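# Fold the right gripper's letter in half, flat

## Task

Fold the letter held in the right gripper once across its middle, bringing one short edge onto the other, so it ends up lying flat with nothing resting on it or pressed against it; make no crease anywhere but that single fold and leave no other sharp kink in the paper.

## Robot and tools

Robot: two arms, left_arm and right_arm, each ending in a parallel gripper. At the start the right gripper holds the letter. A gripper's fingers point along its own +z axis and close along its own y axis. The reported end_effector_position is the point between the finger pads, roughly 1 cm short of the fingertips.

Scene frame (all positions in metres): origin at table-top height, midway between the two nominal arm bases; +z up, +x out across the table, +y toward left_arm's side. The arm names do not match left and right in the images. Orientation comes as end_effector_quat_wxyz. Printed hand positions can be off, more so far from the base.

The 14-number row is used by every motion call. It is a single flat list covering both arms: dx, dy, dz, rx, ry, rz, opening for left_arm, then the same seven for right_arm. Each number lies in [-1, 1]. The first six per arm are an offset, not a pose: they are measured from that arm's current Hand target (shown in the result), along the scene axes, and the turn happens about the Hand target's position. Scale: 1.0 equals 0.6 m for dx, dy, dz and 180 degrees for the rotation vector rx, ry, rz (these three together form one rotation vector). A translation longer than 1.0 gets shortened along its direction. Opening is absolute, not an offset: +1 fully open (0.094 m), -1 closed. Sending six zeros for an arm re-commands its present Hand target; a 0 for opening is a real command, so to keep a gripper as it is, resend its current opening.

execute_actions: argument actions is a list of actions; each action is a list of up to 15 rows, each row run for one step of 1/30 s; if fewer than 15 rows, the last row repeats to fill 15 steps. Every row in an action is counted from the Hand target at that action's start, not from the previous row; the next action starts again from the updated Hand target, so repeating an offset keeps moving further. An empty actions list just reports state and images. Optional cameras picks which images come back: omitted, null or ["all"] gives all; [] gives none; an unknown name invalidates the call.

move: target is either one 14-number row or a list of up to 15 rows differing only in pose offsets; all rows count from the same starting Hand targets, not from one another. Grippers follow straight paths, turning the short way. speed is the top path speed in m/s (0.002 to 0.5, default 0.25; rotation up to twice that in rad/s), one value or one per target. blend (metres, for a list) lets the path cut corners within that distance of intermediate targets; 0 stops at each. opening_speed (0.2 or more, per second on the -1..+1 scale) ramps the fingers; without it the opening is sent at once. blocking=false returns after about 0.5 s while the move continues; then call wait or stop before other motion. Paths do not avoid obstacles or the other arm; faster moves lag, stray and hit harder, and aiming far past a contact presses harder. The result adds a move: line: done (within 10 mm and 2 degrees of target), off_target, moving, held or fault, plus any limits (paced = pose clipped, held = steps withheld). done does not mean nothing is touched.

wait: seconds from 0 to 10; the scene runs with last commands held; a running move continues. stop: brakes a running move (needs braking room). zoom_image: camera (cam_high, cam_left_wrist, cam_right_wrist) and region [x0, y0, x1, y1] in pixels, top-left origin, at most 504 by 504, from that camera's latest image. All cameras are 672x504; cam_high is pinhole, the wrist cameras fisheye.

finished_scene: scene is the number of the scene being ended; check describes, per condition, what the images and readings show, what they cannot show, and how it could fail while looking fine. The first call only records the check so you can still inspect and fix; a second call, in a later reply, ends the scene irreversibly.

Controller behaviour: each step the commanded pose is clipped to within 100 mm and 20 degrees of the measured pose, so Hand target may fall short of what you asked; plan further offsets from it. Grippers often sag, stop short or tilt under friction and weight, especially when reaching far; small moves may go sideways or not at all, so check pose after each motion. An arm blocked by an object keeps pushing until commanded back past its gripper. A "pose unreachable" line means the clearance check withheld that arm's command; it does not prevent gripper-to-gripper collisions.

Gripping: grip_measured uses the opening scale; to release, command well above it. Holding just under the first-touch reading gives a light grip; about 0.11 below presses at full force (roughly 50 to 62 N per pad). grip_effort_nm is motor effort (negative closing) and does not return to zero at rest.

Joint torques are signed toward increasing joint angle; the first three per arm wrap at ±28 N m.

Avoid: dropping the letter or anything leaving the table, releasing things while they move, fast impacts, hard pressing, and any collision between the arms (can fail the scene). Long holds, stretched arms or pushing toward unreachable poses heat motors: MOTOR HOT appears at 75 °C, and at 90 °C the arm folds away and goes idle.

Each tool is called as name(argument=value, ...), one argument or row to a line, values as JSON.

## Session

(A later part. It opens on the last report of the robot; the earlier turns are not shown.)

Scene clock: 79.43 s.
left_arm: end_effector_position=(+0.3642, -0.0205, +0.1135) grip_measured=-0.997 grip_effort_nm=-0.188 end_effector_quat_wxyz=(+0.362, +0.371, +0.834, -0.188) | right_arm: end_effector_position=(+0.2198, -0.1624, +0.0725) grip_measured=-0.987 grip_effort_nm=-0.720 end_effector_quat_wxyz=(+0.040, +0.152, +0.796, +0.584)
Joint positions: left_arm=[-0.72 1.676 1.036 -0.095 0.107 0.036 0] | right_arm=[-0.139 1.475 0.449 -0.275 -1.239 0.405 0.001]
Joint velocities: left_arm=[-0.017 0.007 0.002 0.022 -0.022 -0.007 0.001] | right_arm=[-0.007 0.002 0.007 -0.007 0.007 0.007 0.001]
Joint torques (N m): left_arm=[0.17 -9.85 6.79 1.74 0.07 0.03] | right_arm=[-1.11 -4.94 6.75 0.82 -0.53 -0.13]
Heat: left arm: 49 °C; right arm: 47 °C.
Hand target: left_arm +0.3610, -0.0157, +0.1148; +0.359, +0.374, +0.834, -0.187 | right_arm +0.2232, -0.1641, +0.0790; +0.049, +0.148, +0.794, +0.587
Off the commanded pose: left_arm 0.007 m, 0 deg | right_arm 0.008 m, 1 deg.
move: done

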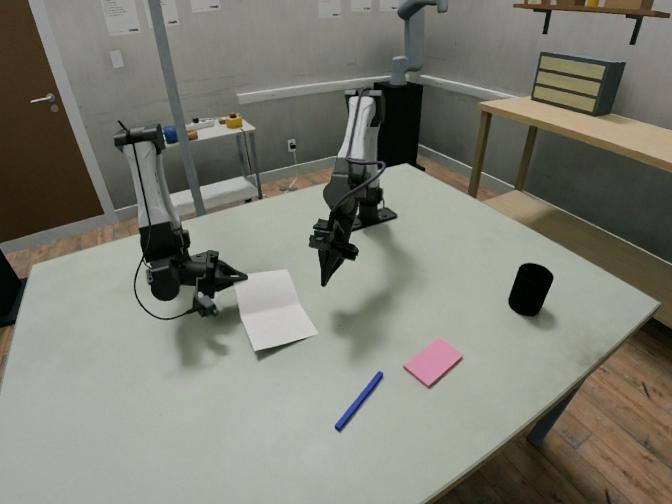

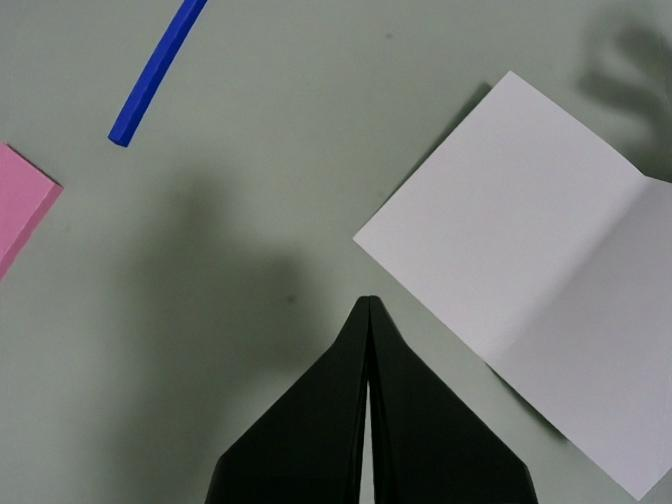

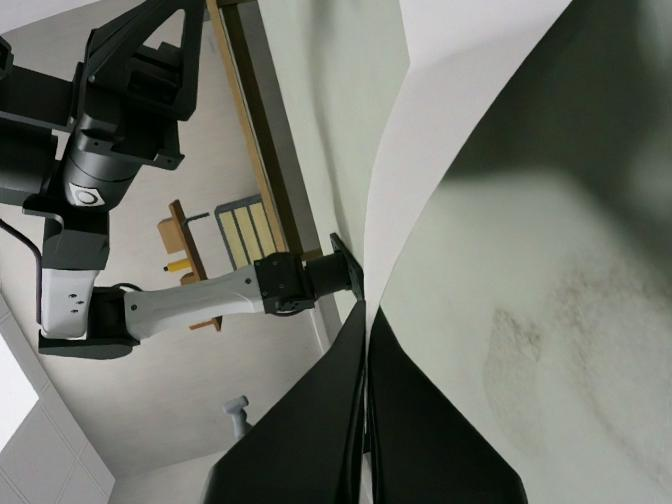

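move(
  target=[
    [0,0,0,0,0,0,-1, 0.008,0,-0.09,0,0,0,-1],
  ],
  speed=0.1,
)

zoom_image(
  camera="cam_high",
  region=[180, 200, 400, 365],
)

zoom_image(
  camera="cam_left_wrist",
  region=[330, 40, 672, 504],
)

Scene clock: 81.80 s.
left_arm: end_effector_position=(+0.3639, -0.0205, +0.1133) grip_measured=-0.997 grip_effort_nm=-0.173 end_effector_quat_wxyz=(+0.361, +0.372, +0.834, -0.188) | right_arm: end_effector_position=(+0.2296, -0.1636, +0.0285) grip_measured=-0.987 grip_effort_nm=-0.730 end_effector_quat_wxyz=(+0.050, +0.143, +0.795, +0.588)
Joint positions: left_arm=[-0.72 1.676 1.036 -0.096 0.107 0.036 0] | right_arm=[-0.139 1.727 0.405 0.05 -1.247 0.407 0.001]
Joint velocities: left_arm=[-0.002 -0.002 0.007 -0.037 -0.022 0.007 0.001] | right_arm=[0.012 0.007 -0.002 -0.022 0.051 -0.022 0.001]
Joint torques (N m): left_arm=[0.17 -9.84 6.78 1.74 0.06 0.02] | right_arm=[-0.8 -3.55 3.18 1.11 -0.4 -0.14]
Heat: left arm: 49 °C; right arm: 46 °C.
Hand target: left_arm +0.3609, -0.0157, +0.1148; +0.359, +0.374, +0.834, -0.187 | right_arm +0.2280, -0.1644, +0.0256; +0.049, +0.148, +0.794, +0.587
Off the commanded pose: left_arm 0.006 m, 0 deg | right_arm 0.004 m, 1 deg.
move: done

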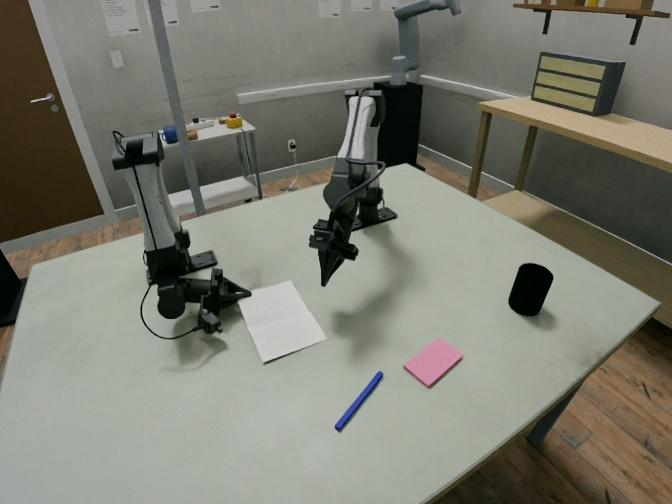

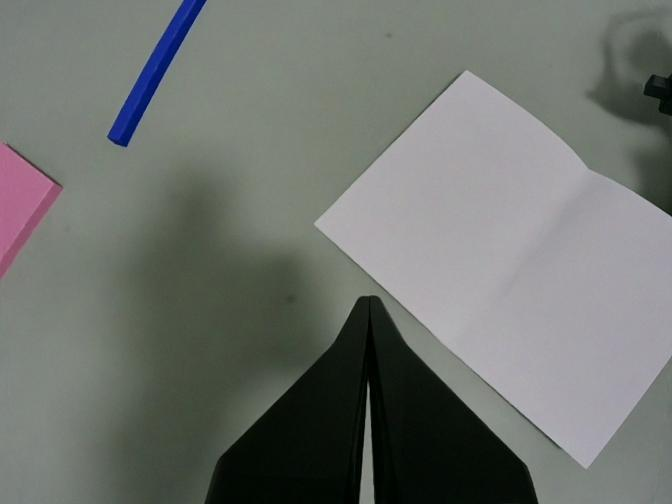

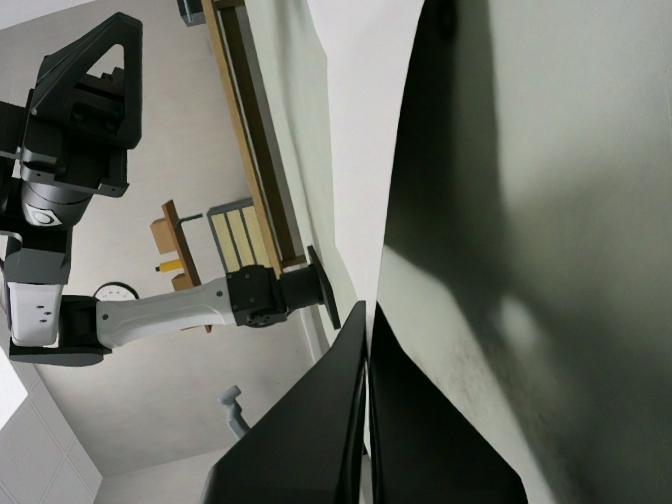

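Scaled by 2.291.

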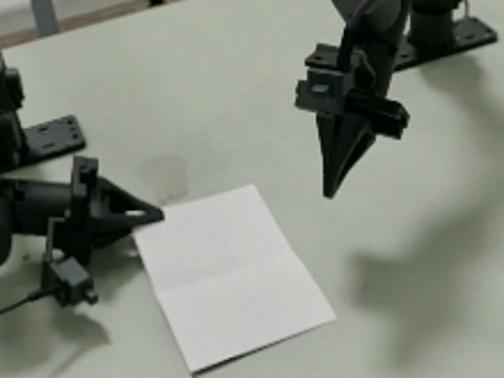

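Scaled by 1.086 from the camera's 672x504 image, which has a finer 960x720 frame.

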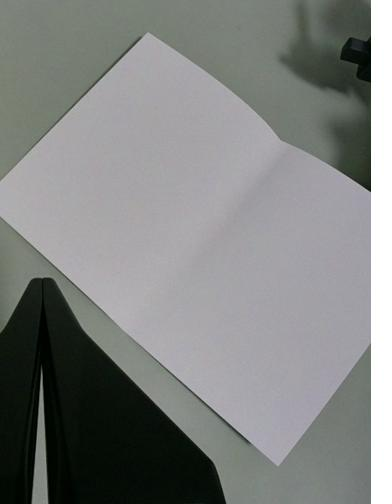

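execute_actions(
  actions=[],
)

Scene clock: 82.50 s.
left_arm: end_effector_position=(+0.3639, -0.0205, +0.1133) grip_measured=-0.997 grip_effort_nm=-0.168 end_effector_quat_wxyz=(+0.361, +0.372, +0.834, -0.188) | right_arm: end_effector_position=(+0.2296, -0.1636, +0.0286) grip_measured=-0.987 grip_effort_nm=-0.730 end_effector_quat_wxyz=(+0.050, +0.143, +0.795, +0.588)
Joint positions: left_arm=[-0.72 1.676 1.036 -0.096 0.107 0.036 0] | right_arm=[-0.139 1.727 0.405 0.051 -1.247 0.408 0.001]
Joint velocities: left_arm=[0.007 -0.042 -0.002 0.037 0.022 0.066 0] | right_arm=[-0.007 -0.002 0.002 -0.022 0.051 0.007 -0.001]
Joint torques (N m): left_arm=[0.12 -9.83 6.8 1.75 0.06 0.01] | right_arm=[-0.68 -3.82 3.44 1.15 -0.44 -0.12]
Heat: left arm: 49 °C; right arm: 46 °C.
Hand target: left_arm +0.3610, -0.0157, +0.1148; +0.359, +0.374, +0.834, -0.187 | right_arm +0.2280, -0.1644, +0.0256; +0.049, +0.148, +0.794, +0.587
Tool commands: left_gripper/opening=-1.0 right_gripper/opening=-1.0
Off the commanded pose: left_arm 0.006 m, 0 deg | right_arm 0.004 m, 1 deg.

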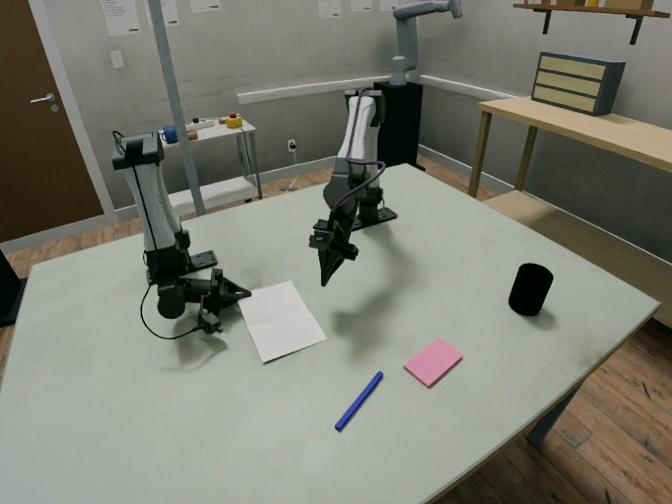

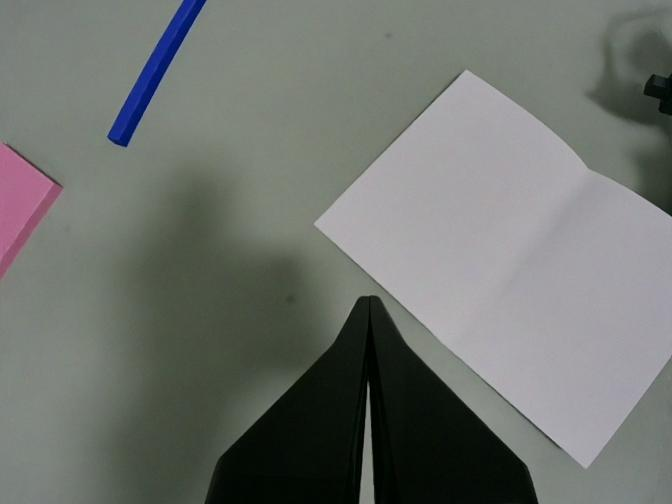

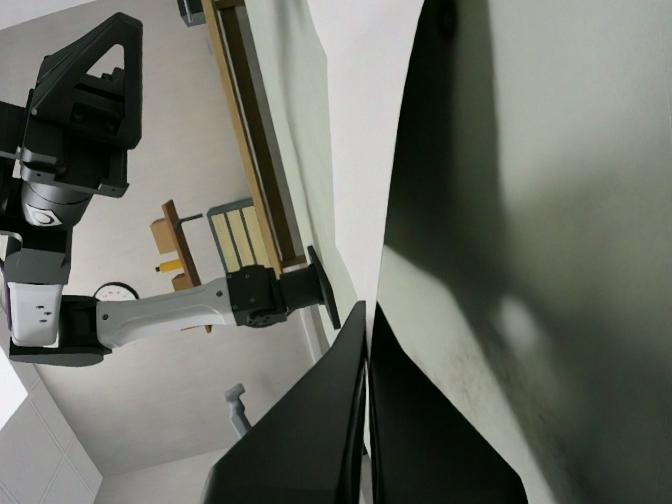

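move(
  target=[
    [0.0483,-0.1005,-0.0917,0,0,0,-1,0,0,0,0,0,0,-1],
    [0.0483,-0.1005,-0.178,0,0,0,-1,0,0,0,0,0,0,-1],
  ],
  speed=[0.15,0.05],
)

zoom_image(
  camera="cam_high",
  region=[180, 200, 400, 365],
)

Scene clock: 85.43 s.
left_arm: end_effector_position=(+0.3932, -0.0781, +0.0251) grip_measured=-0.997 grip_effort_nm=-0.173 end_effector_quat_wxyz=(+0.372, +0.374, +0.828, -0.192) | right_arm: end_effector_position=(+0.2299, -0.1637, +0.0286) grip_measured=-0.987 grip_effort_nm=-0.725 end_effector_quat_wxyz=(+0.051, +0.143, +0.795, +0.588)
Joint positions: left_arm=[-0.774 2.059 1.123 0.226 0.071 0.008 0] | right_arm=[-0.139 1.727 0.405 0.053 -1.247 0.409 0.001]
Joint velocities: left_arm=[-0.002 -0.002 0.002 -0.022 0.007 -0.022 0] | right_arm=[0.012 -0.012 0.017 -0.037 0.081 -0.007 0.001]
Joint torques (N m): left_arm=[-0.65 -8.59 6.05 1.99 -0.06 -0.15] | right_arm=[-0.83 -3.59 3.28 1.1 -0.43 -0.13]
Heat: left arm: 49 °C; right arm: 46 °C.
Hand target: left_arm +0.3890, -0.0763, +0.0095; +0.360, +0.374, +0.834, -0.188 | right_arm +0.2280, -0.1644, +0.0256; +0.049, +0.148, +0.794, +0.587
Off the commanded pose: left_arm 0.018 m, 2 deg | right_arm 0.004 m, 1 deg.
move: off_target (left_arm)

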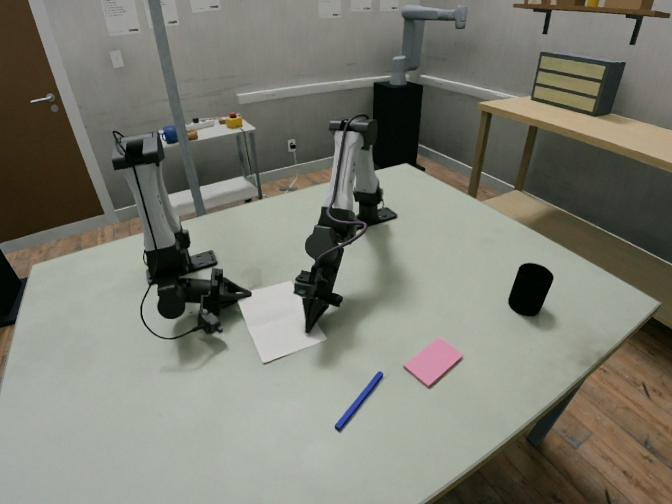

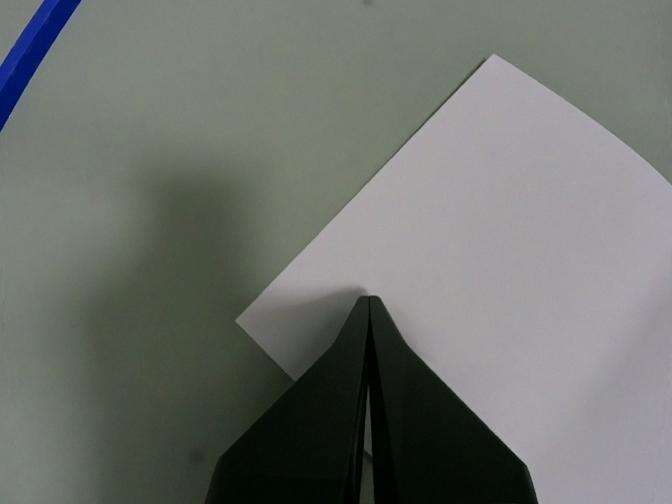

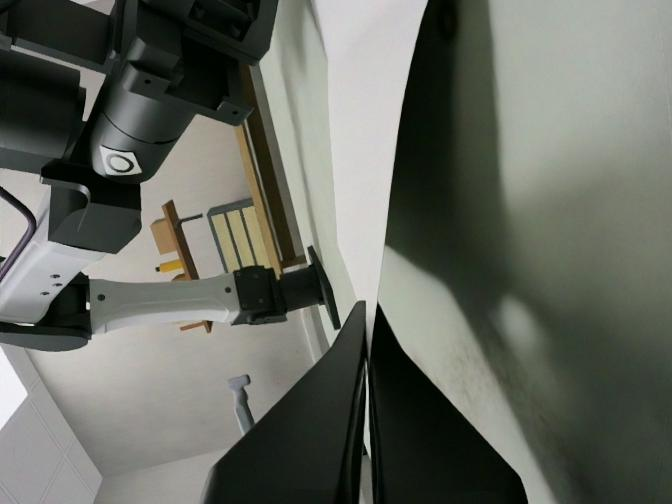

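Scaled by 2.291.

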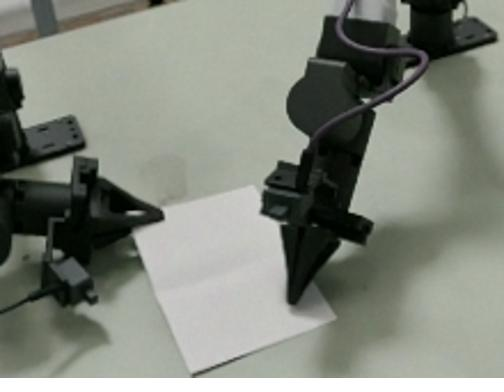

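move(
  target=[
    [0,0,0,0,0,0,-1,0.0217,0,0.044,0.018,0.11,-0.0157,-1],
    [0,0,0,0,0,0,-1,0.0483,0,0.0798,0.036,0.22,-0.0313,-1],
  ],
  speed=0.12,
  blend=0.01,
)

zoom_image(
  camera="cam_high",
  region=[180, 200, 400, 365],
)

Scene clock: 89.60 s.
left_arm: end_effector_position=(+0.3935, -0.0782, +0.0253) grip_measured=-0.997 grip_effort_nm=-0.173 end_effector_quat_wxyz=(+0.372, +0.374, +0.828, -0.192) | right_arm: end_effector_position=(+0.2520, -0.1651, +0.0710) grip_measured=-0.986 grip_effort_nm=-0.735 end_effector_quat_wxyz=(-0.201, +0.382, +0.720, +0.543)
Joint positions: left_arm=[-0.774 2.059 1.123 0.228 0.07 0.007 0] | right_arm=[-0.127 1.742 0.75 -0.636 -1.235 0.783 0.001]
Joint velocities: left_arm=[0.012 -0.007 -0.002 -0.081 -0.007 -0.081 -0.001] | right_arm=[0.022 0.012 -0.012 -0.037 -0.007 0.051 0.001]
Joint torques (N m): left_arm=[-0.69 -8.61 6.05 2 -0.06 -0.14] | right_arm=[0.2 -4.3 8.18 0.2 -0.41 -0.09]
Heat: left arm: 49 °C; right arm: 46 °C.
Hand target: left_arm +0.3891, -0.0763, +0.0096; +0.360, +0.374, +0.834, -0.188 | right_arm +0.2573, -0.1642, +0.0730; -0.202, +0.379, +0.722, +0.542
Off the commanded pose: left_arm 0.016 m, 2 deg | right_arm 0.006 m, 1 deg.
move: off_target (left_arm)

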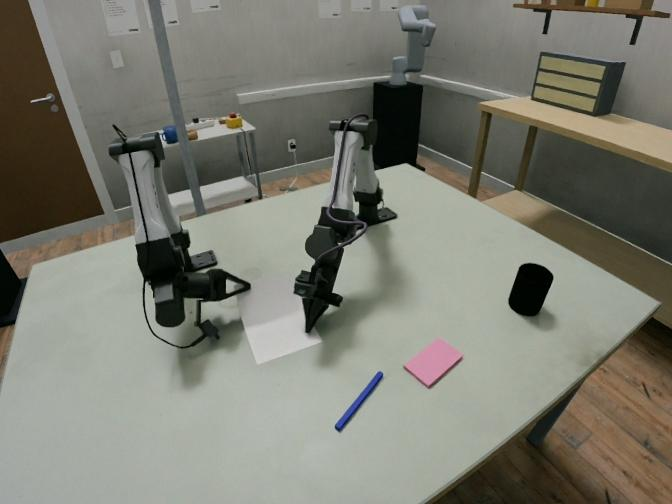

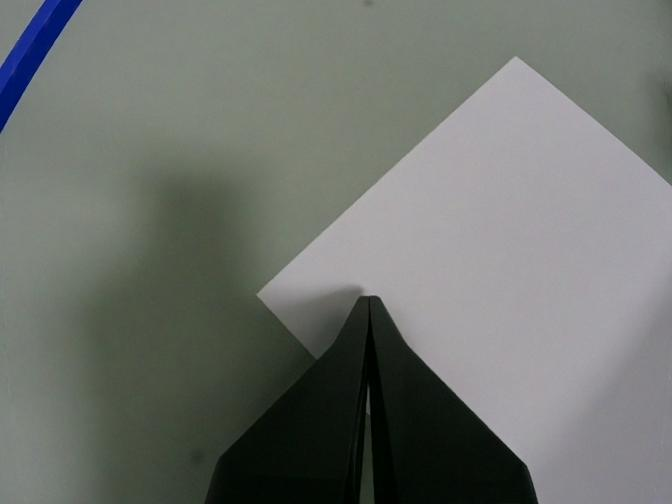

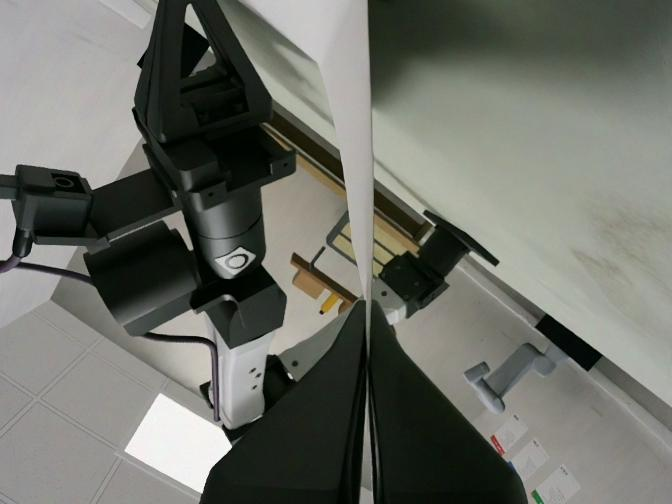

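Scaled by 2.291.

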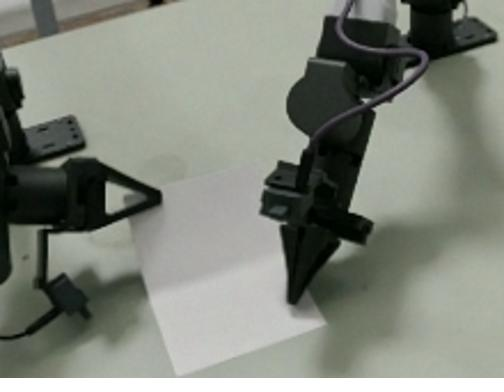

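move(
  target=[
    [0,0,0,0,0,0,-1,0.0437,0,0.0183,0.018,0.11,-0.0157,-1],
    [0,0,0,0,0,0,-1,0.0833,0,0.025,0.036,0.22,-0.0313,-1],
  ],
  speed=0.12,
  blend=0.01,
)

zoom_image(
  camera="cam_high",
  region=[180, 200, 400, 365],
)

Scene clock: 93.97 s.
left_arm: end_effector_position=(+0.3935, -0.0782, +0.0253) grip_measured=-0.997 grip_effort_nm=-0.159 end_effector_quat_wxyz=(+0.372, +0.374, +0.828, -0.192) | right_arm: end_effector_position=(+0.3114, -0.1667, +0.0970) grip_measured=-0.986 grip_effort_nm=-0.730 end_effector_quat_wxyz=(-0.411, +0.552, +0.567, +0.453)
Joint positions: left_arm=[-0.774 2.059 1.123 0.228 0.07 0.007 0] | right_arm=[-0.113 2.036 1.206 -1.121 -1.296 1.115 0.001]
Joint velocities: left_arm=[0.007 0.027 0.002 -0.007 -0.007 -0.037 0.001] | right_arm=[0.012 0.002 -0.012 0.022 0.051 -0.051 0.001]
Joint torques (N m): left_arm=[-0.68 -8.59 6.04 1.99 -0.05 -0.13] | right_arm=[0.49 -5.31 6.23 -0.49 -0.22 0.09]
Heat: left arm: 49 °C; right arm: 46 °C.
Hand target: left_arm +0.3891, -0.0763, +0.0096; +0.360, +0.374, +0.834, -0.188 | right_arm +0.3075, -0.1641, +0.0880; -0.428, +0.563, +0.561, +0.429
Off the commanded pose: left_arm 0.016 m, 2 deg | right_arm 0.010 m, 4 deg.
move: off_target (left_arm, right_arm)

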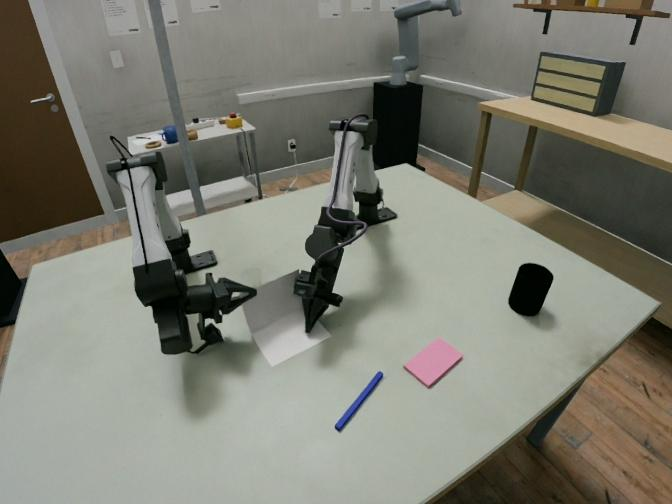

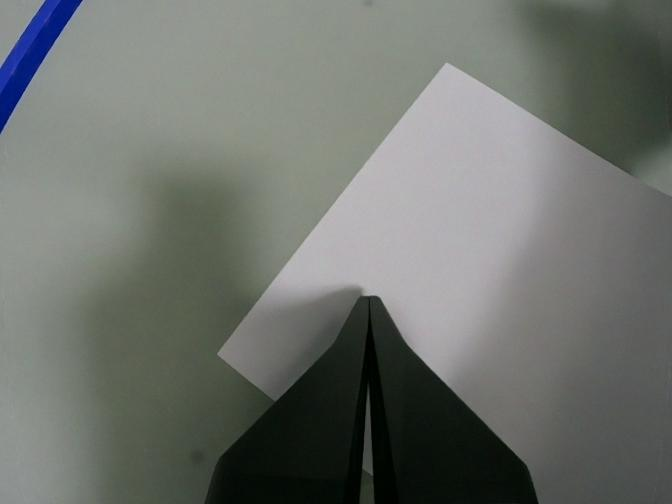

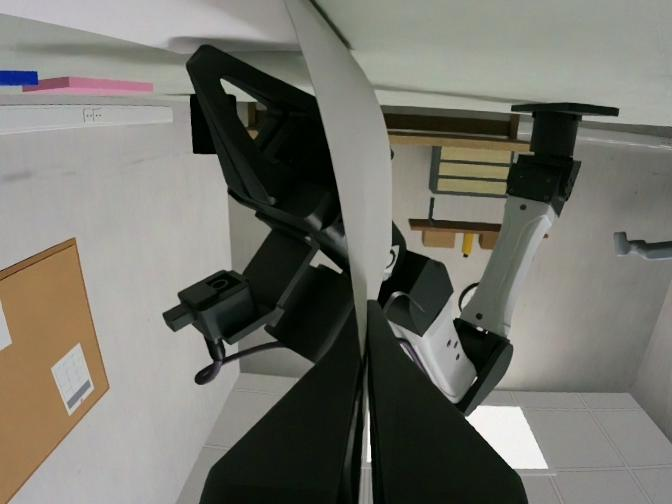

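Scaled by 2.291.

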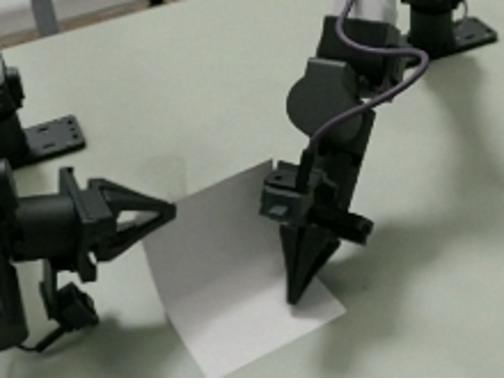

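move(
  target=[
    [0,0,0,0,0,0,-1,0.0358,0,-0.007,-0.0075,0.0971,-0.024,-1],
    [0,0,0,0,0,0,-1,0.0708,0,-0.0233,-0.0151,0.1942,-0.048,-1],
  ],
  speed=0.1,
  blend=0.01,
)

zoom_image(
  camera="cam_high",
  region=[180, 200, 400, 365],
)

Scene clock: 101.13 s.
left_arm: end_effector_position=(+0.3935, -0.0781, +0.0253) grip_measured=-0.997 grip_effort_nm=-0.178 end_effector_quat_wxyz=(+0.372, +0.373, +0.828, -0.192) | right_arm: end_effector_position=(+0.3468, -0.1656, +0.0751) grip_measured=-0.986 grip_effort_nm=-0.735 end_effector_quat_wxyz=(-0.530, +0.715, +0.372, +0.264)
Joint positions: left_arm=[-0.774 2.059 1.123 0.228 0.07 0.007 0] | right_arm=[-0.087 2.206 1.42 -1.177 -1.241 1.788 0.001]
Joint velocities: left_arm=[0.007 -0.007 -0.007 -0.066 -0.007 -0.066 0.001] | right_arm=[0.002 -0.002 -0.017 0.051 0.007 -0.051 0.001]
Joint torques (N m): left_arm=[-0.65 -8.62 6.05 2 -0.05 -0.15] | right_arm=[0.2 -7.66 8.36 -0.52 -0.4 0]
Heat: left arm: 49 °C; right arm: 46 °C.
Hand target: left_arm +0.3891, -0.0763, +0.0096; +0.360, +0.374, +0.834, -0.188 | right_arm +0.3501, -0.1638, +0.0743; -0.530, +0.716, +0.374, +0.257
Off the commanded pose: left_arm 0.016 m, 2 deg | right_arm 0.004 m, 1 deg.
move: off_target (left_arm)

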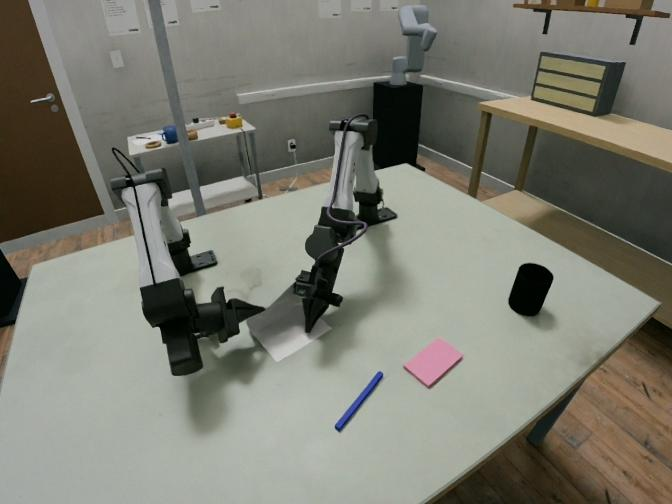

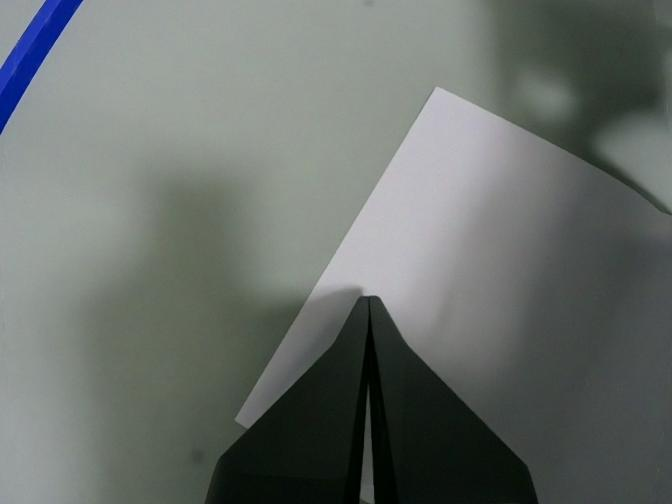

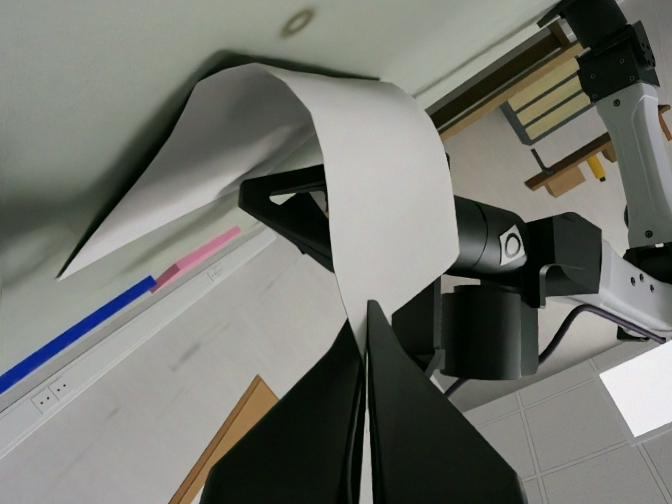

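Scaled by 2.291.

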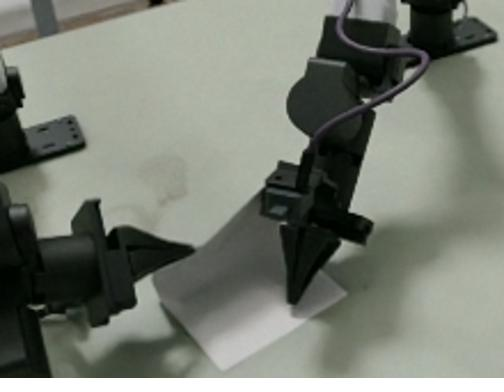

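zoom_image(
  camera="cam_right_wrist",
  region=[40, 20, 480, 350],
)

zoom_image(
  camera="cam_high",
  region=[235, 270, 345, 370],
)

zoom_image(
  camera="cam_left_wrist",
  region=[200, 50, 672, 504],
)

Scaled by 1.145 from the camera's 672x504 image, which has a finer 960x720 frame.

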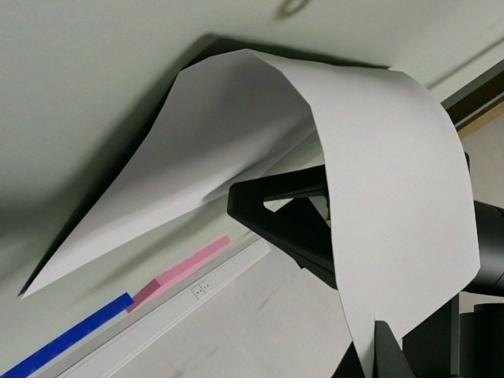

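Scaled by 4.582.

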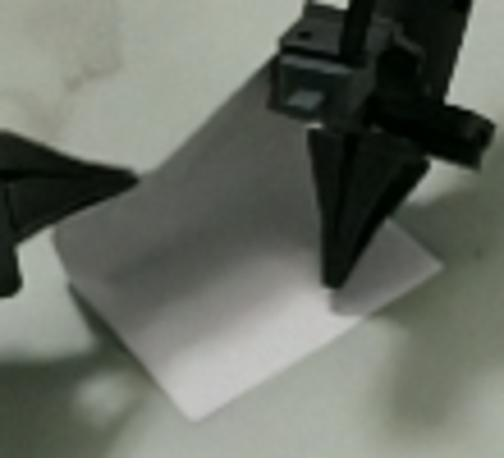

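Scaled by 1.068 from the camera's 672x504 image, which has a finer 960x720 frame.

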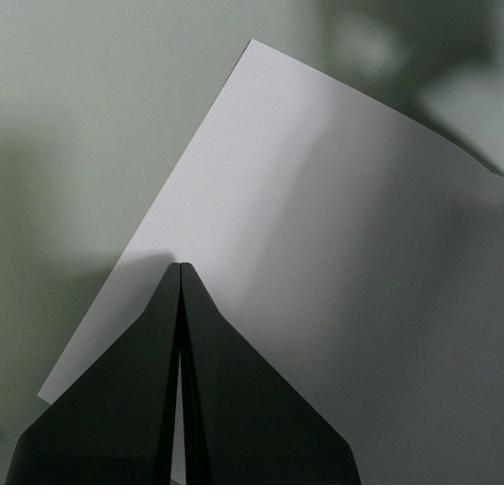

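move(
  target=[
    [0,0,0,0,0,0,-1,0.0198,0,-0.0155,-0.0093,0.0707,-0.0078,-1],
    [0,0,0,0,0,0,-1,0.0392,0,-0.035,-0.0186,0.1414,-0.0156,-1],
  ],
  speed=0.1,
  blend=0.01,
)

zoom_image(
  camera="cam_high",
  region=[235, 270, 345, 370],
)

Scene clock: 104.73 s.
left_arm: end_effector_position=(+0.3936, -0.0781, +0.0254) grip_measured=-0.997 grip_effort_nm=-0.164 end_effector_quat_wxyz=(+0.372, +0.373, +0.828, -0.192) | right_arm: end_effector_position=(+0.3720, -0.1661, +0.0546) grip_measured=-0.986 grip_effort_nm=-0.730 end_effector_quat_wxyz=(-0.571, +0.779, +0.237, +0.103)
Joint positions: left_arm=[-0.774 2.059 1.123 0.228 0.07 0.007 0] | right_arm=[-0.07 2.42 1.711 -1.411 -1.178 2.082 0.001]
Joint velocities: left_arm=[0.012 -0.002 -0.012 -0.037 -0.037 0.022 0] | right_arm=[-0.002 0.022 -0.002 -0.095 -0.022 0.037 0]
Joint torques (N m): left_arm=[-0.64 -8.61 6.06 1.98 -0.04 -0.14] | right_arm=[0.17 -8.68 8.05 -0.87 -0.38 0.02]
Heat: left arm: 49 °C; right arm: 46 °C.
Hand target: left_arm +0.3891, -0.0763, +0.0096; +0.360, +0.374, +0.834, -0.188 | right_arm +0.3741, -0.1639, +0.0532; -0.572, +0.780, +0.237, +0.095
Off the commanded pose: left_arm 0.017 m, 2 deg | right_arm 0.003 m, 1 deg.
move: off_target (left_arm)

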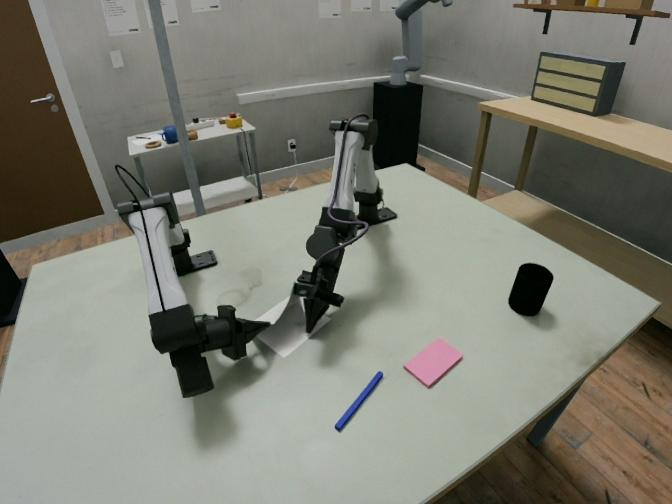

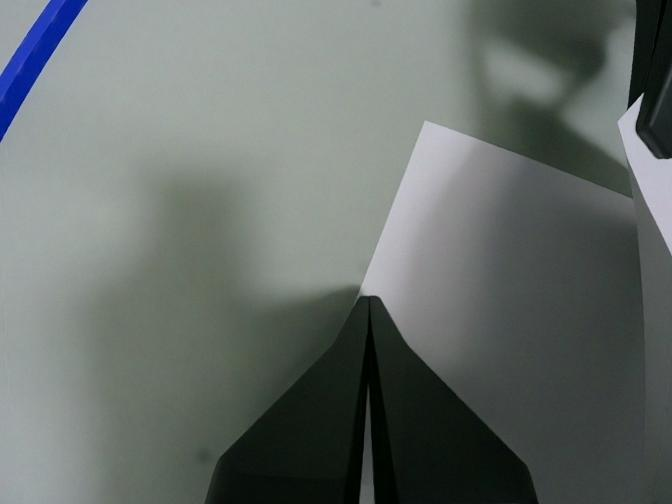

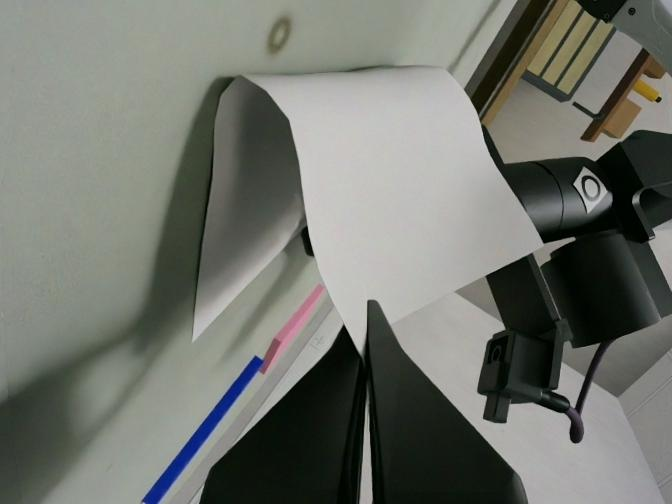

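Scaled by 4.582.

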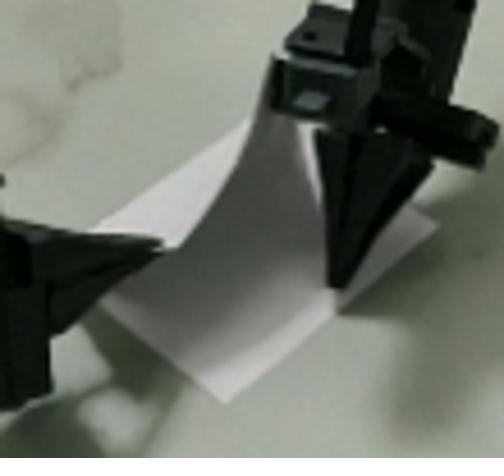

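move(
  target=[
    [0.01,0.025,0.043,0,0,0,-1,0,0,0,0,0,0,-1],
    [0.05,0.217,0.06,0,0,0,-1,0,0,0,0,0,0,-1],
    [0.0,0.25,0.2,0,0,0,-1,0,0,0,0,0,0,-1],
  ],
  speed=[0.05,0.12,0.2],
)

zoom_image(
  camera="cam_high",
  region=[225, 260, 365, 370],
)

Scene clock: 110.33 s.
left_arm: end_effector_position=(+0.3852, +0.0733, +0.1126) grip_measured=-0.997 grip_effort_nm=-0.168 end_effector_quat_wxyz=(+0.346, +0.373, +0.841, -0.185) | right_arm: end_effector_position=(+0.3718, -0.1661, +0.0547) grip_measured=-0.986 grip_effort_nm=-0.735 end_effector_quat_wxyz=(-0.571, +0.779, +0.236, +0.102)
Joint positions: left_arm=[-0.439 1.556 0.942 -0.199 0.31 0.238 0] | right_arm=[-0.07 2.42 1.711 -1.413 -1.178 2.084 0.001]
Joint velocities: left_arm=[0.002 -0.007 0.002 -0.081 -0.081 0.007 0.001] | right_arm=[-0.002 0.007 -0.007 -0.081 0.007 -0.037 0]
Joint torques (N m): left_arm=[0.28 -8.5 9.94 1.63 0.13 0.04] | right_arm=[0.18 -8.44 8.17 -0.9 -0.3 0.05]
Heat: left arm: 49 °C; right arm: 47 °C.
Hand target: left_arm +0.3895, +0.0732, +0.1272; +0.359, +0.375, +0.834, -0.186 | right_arm +0.3741, -0.1639, +0.0532; -0.572, +0.780, +0.237, +0.095
Off the commanded pose: left_arm 0.017 m, 2 deg | right_arm 0.004 m, 1 deg.
move: off_target (left_arm)

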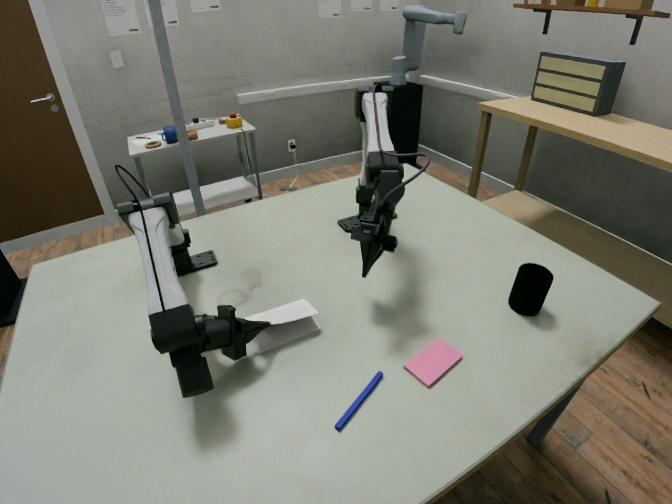

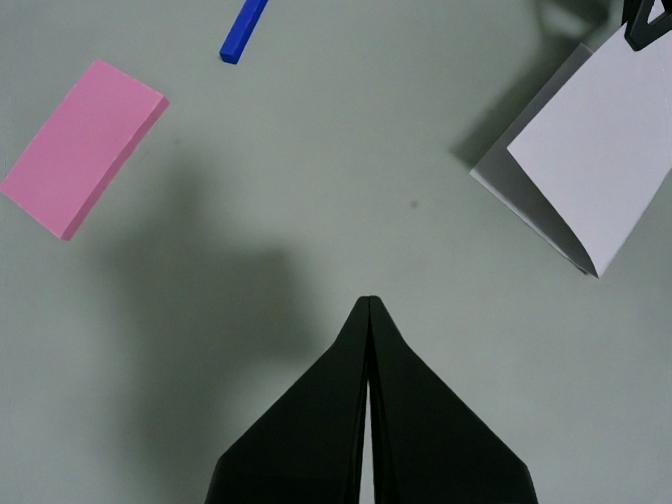

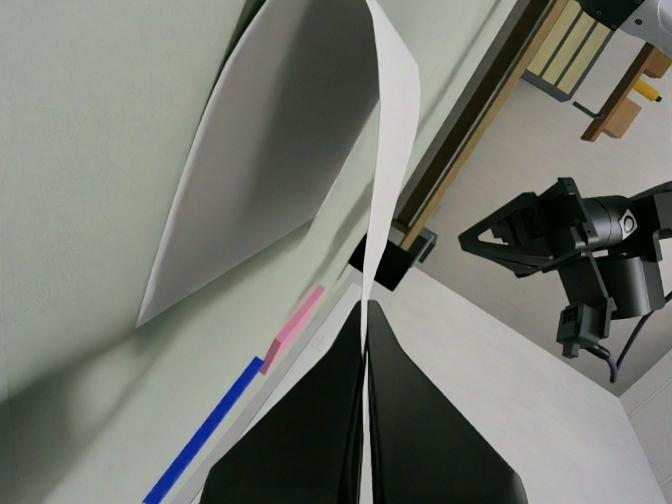

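Scaled by 3.600.

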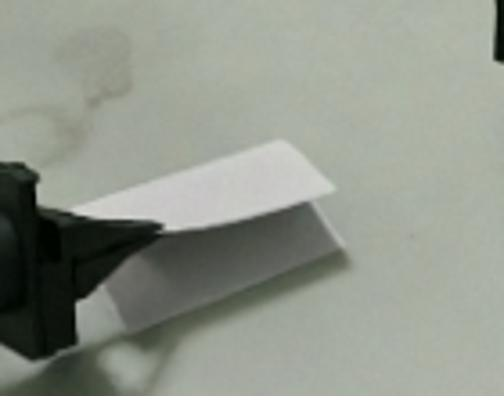

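move(
  target=[-0.0575,-0.263,-0.03,0,0,0,-1,0.0083,0,-0.0233,0,0.0,0,-1],
  speed=0.12,
)

zoom_image(
  camera="cam_high",
  region=[225, 260, 365, 370],
)

Scene clock: 113.03 s.
left_arm: end_effector_position=(+0.3507, -0.0784, +0.1114) grip_measured=-0.997 grip_effort_nm=-0.164 end_effector_quat_wxyz=(+0.357, +0.378, +0.833, -0.188) | right_arm: end_effector_position=(+0.3748, -0.1664, +0.0421) grip_measured=-0.986 grip_effort_nm=-0.735 end_effector_quat_wxyz=(-0.574, +0.780, +0.230, +0.094)
Joint positions: left_arm=[-0.856 1.801 1.182 -0.12 0.015 -0.045 0] | right_arm=[-0.07 2.466 1.735 -1.411 -1.178 2.084 0.001]
Joint velocities: left_arm=[0.002 0.002 0.007 -0.037 -0.037 -0.037 -0.001] | right_arm=[-0.002 -0.007 -0.007 0.066 -0.037 0.007 0.001]
Joint torques (N m): left_arm=[-0.34 -7.36 10.39 1.89 -0.07 -0.15] | right_arm=[0.24 -8.84 7.8 -0.68 -0.34 0.03]
Heat: left arm: 50 °C; right arm: 47 °C.
Hand target: left_arm +0.3558, -0.0839, +0.1116; +0.359, +0.374, +0.834, -0.188 | right_arm +0.3791, -0.1638, +0.0393; -0.572, +0.780, +0.237, +0.095
Off the commanded pose: left_arm 0.008 m, 1 deg | right_arm 0.006 m, 1 deg.
move: done

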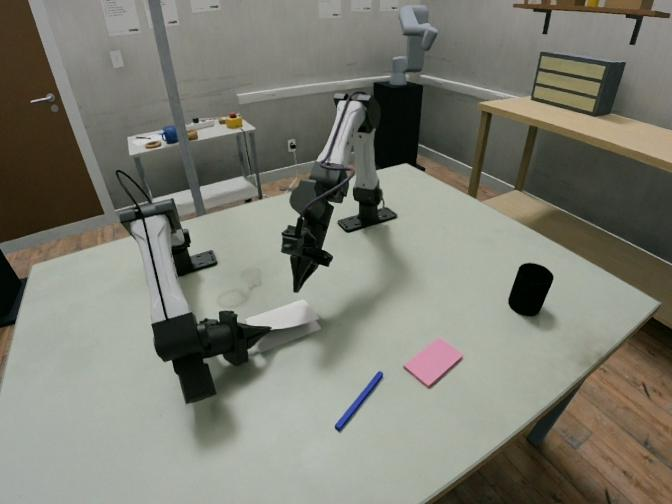

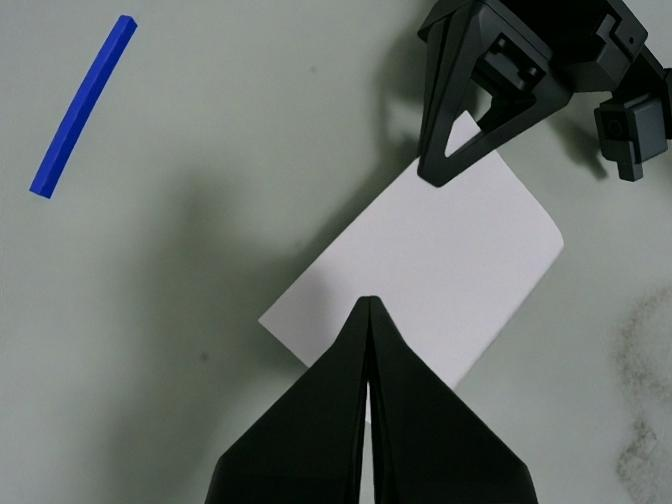

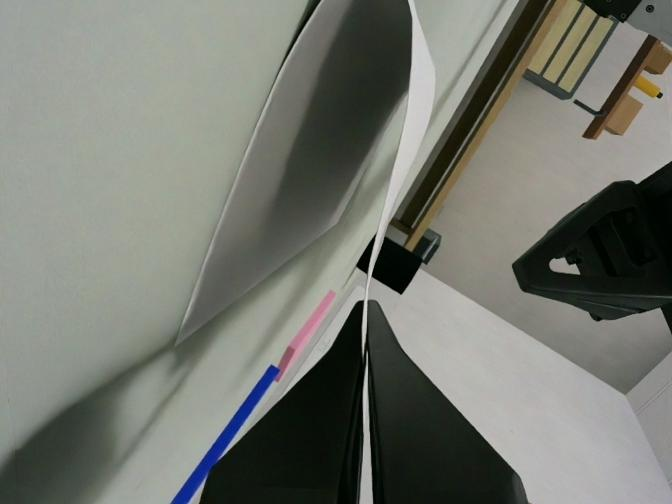

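Scaled by 3.600.

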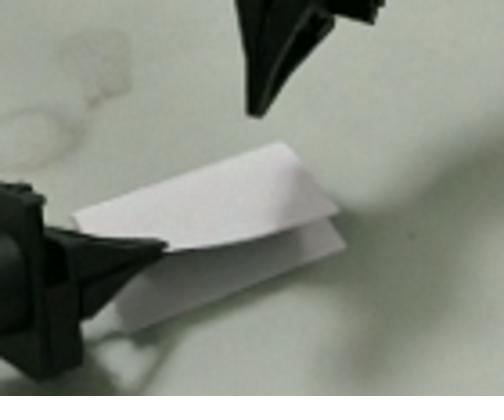

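move(
  target=[
    [0.0153,-0.0518,-0.08,0,0,0,-1,0,0,0,0,0,0,-1],
    [0.0153,-0.0518,-0.12,0,0,0,-1,0.005,0,-0.02,0,0.0,0,-1],
  ],
  speed=[0.12,0.05],
)

zoom_image(
  camera="cam_high",
  region=[225, 260, 365, 370],
)

Scene clock: 114.97 s.
left_arm: end_effector_position=(+0.3659, -0.1145, +0.0528) grip_measured=-0.997 grip_effort_nm=-0.173 end_effector_quat_wxyz=(+0.367, +0.374, +0.830, -0.192) | right_arm: end_effector_position=(+0.3774, -0.1667, +0.0317) grip_measured=-0.986 grip_effort_nm=-0.735 end_effector_quat_wxyz=(-0.575, +0.781, +0.227, +0.092)
Joint positions: left_arm=[-0.884 2.027 1.216 0.095 -0.01 -0.067 0] | right_arm=[-0.07 2.498 1.749 -1.396 -1.178 2.09 0.001]
Joint velocities: left_arm=[-0.017 -0.007 -0.012 -0.007 -0.051 0.022 0.001] | right_arm=[0.017 -0.002 -0.027 0.007 -0.022 -0.037 0.001]
Joint torques (N m): left_arm=[-0.62 -8.73 7.31 2 -0.08 -0.15] | right_arm=[0.29 -8.62 7.8 -0.62 -0.32 -0.02]
Heat: left arm: 50 °C; right arm: 47 °C.
Hand target: left_arm +0.3643, -0.1151, +0.0403; +0.360, +0.374, +0.834, -0.188 | right_arm +0.3822, -0.1638, +0.0274; -0.572, +0.780, +0.237, +0.095
Off the commanded pose: left_arm 0.013 m, 1 deg | right_arm 0.007 m, 1 deg.
move: off_target (left_arm)

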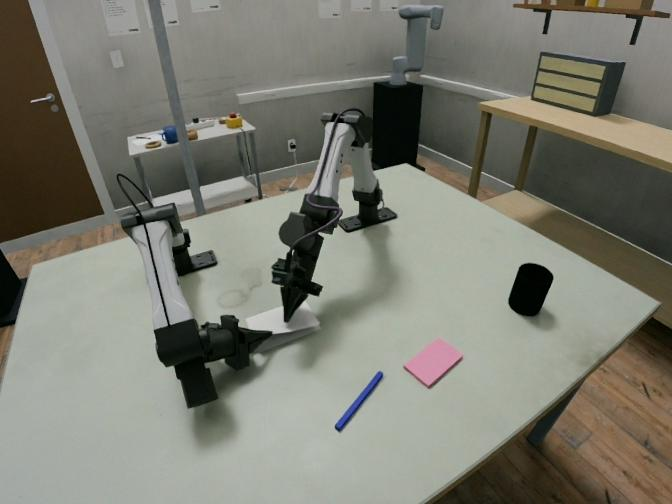

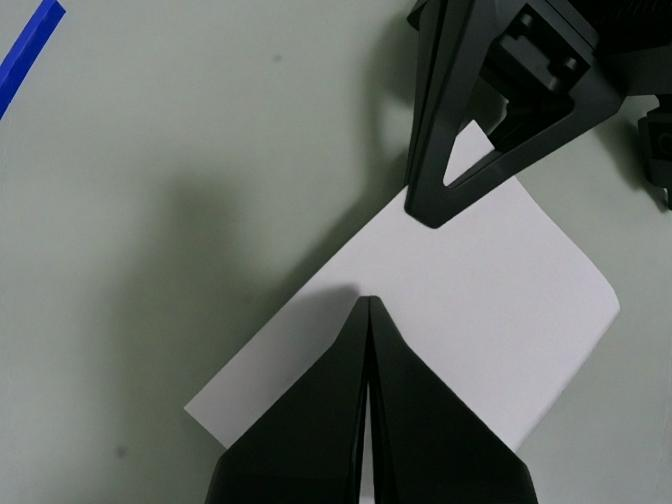

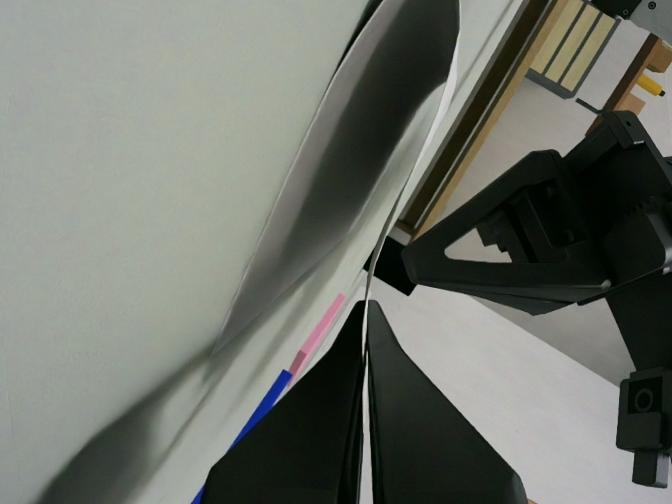

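Scaled by 3.600.

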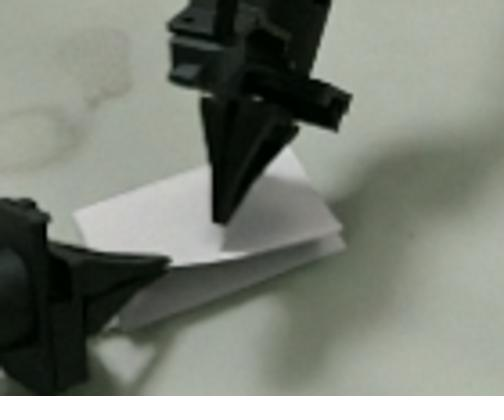

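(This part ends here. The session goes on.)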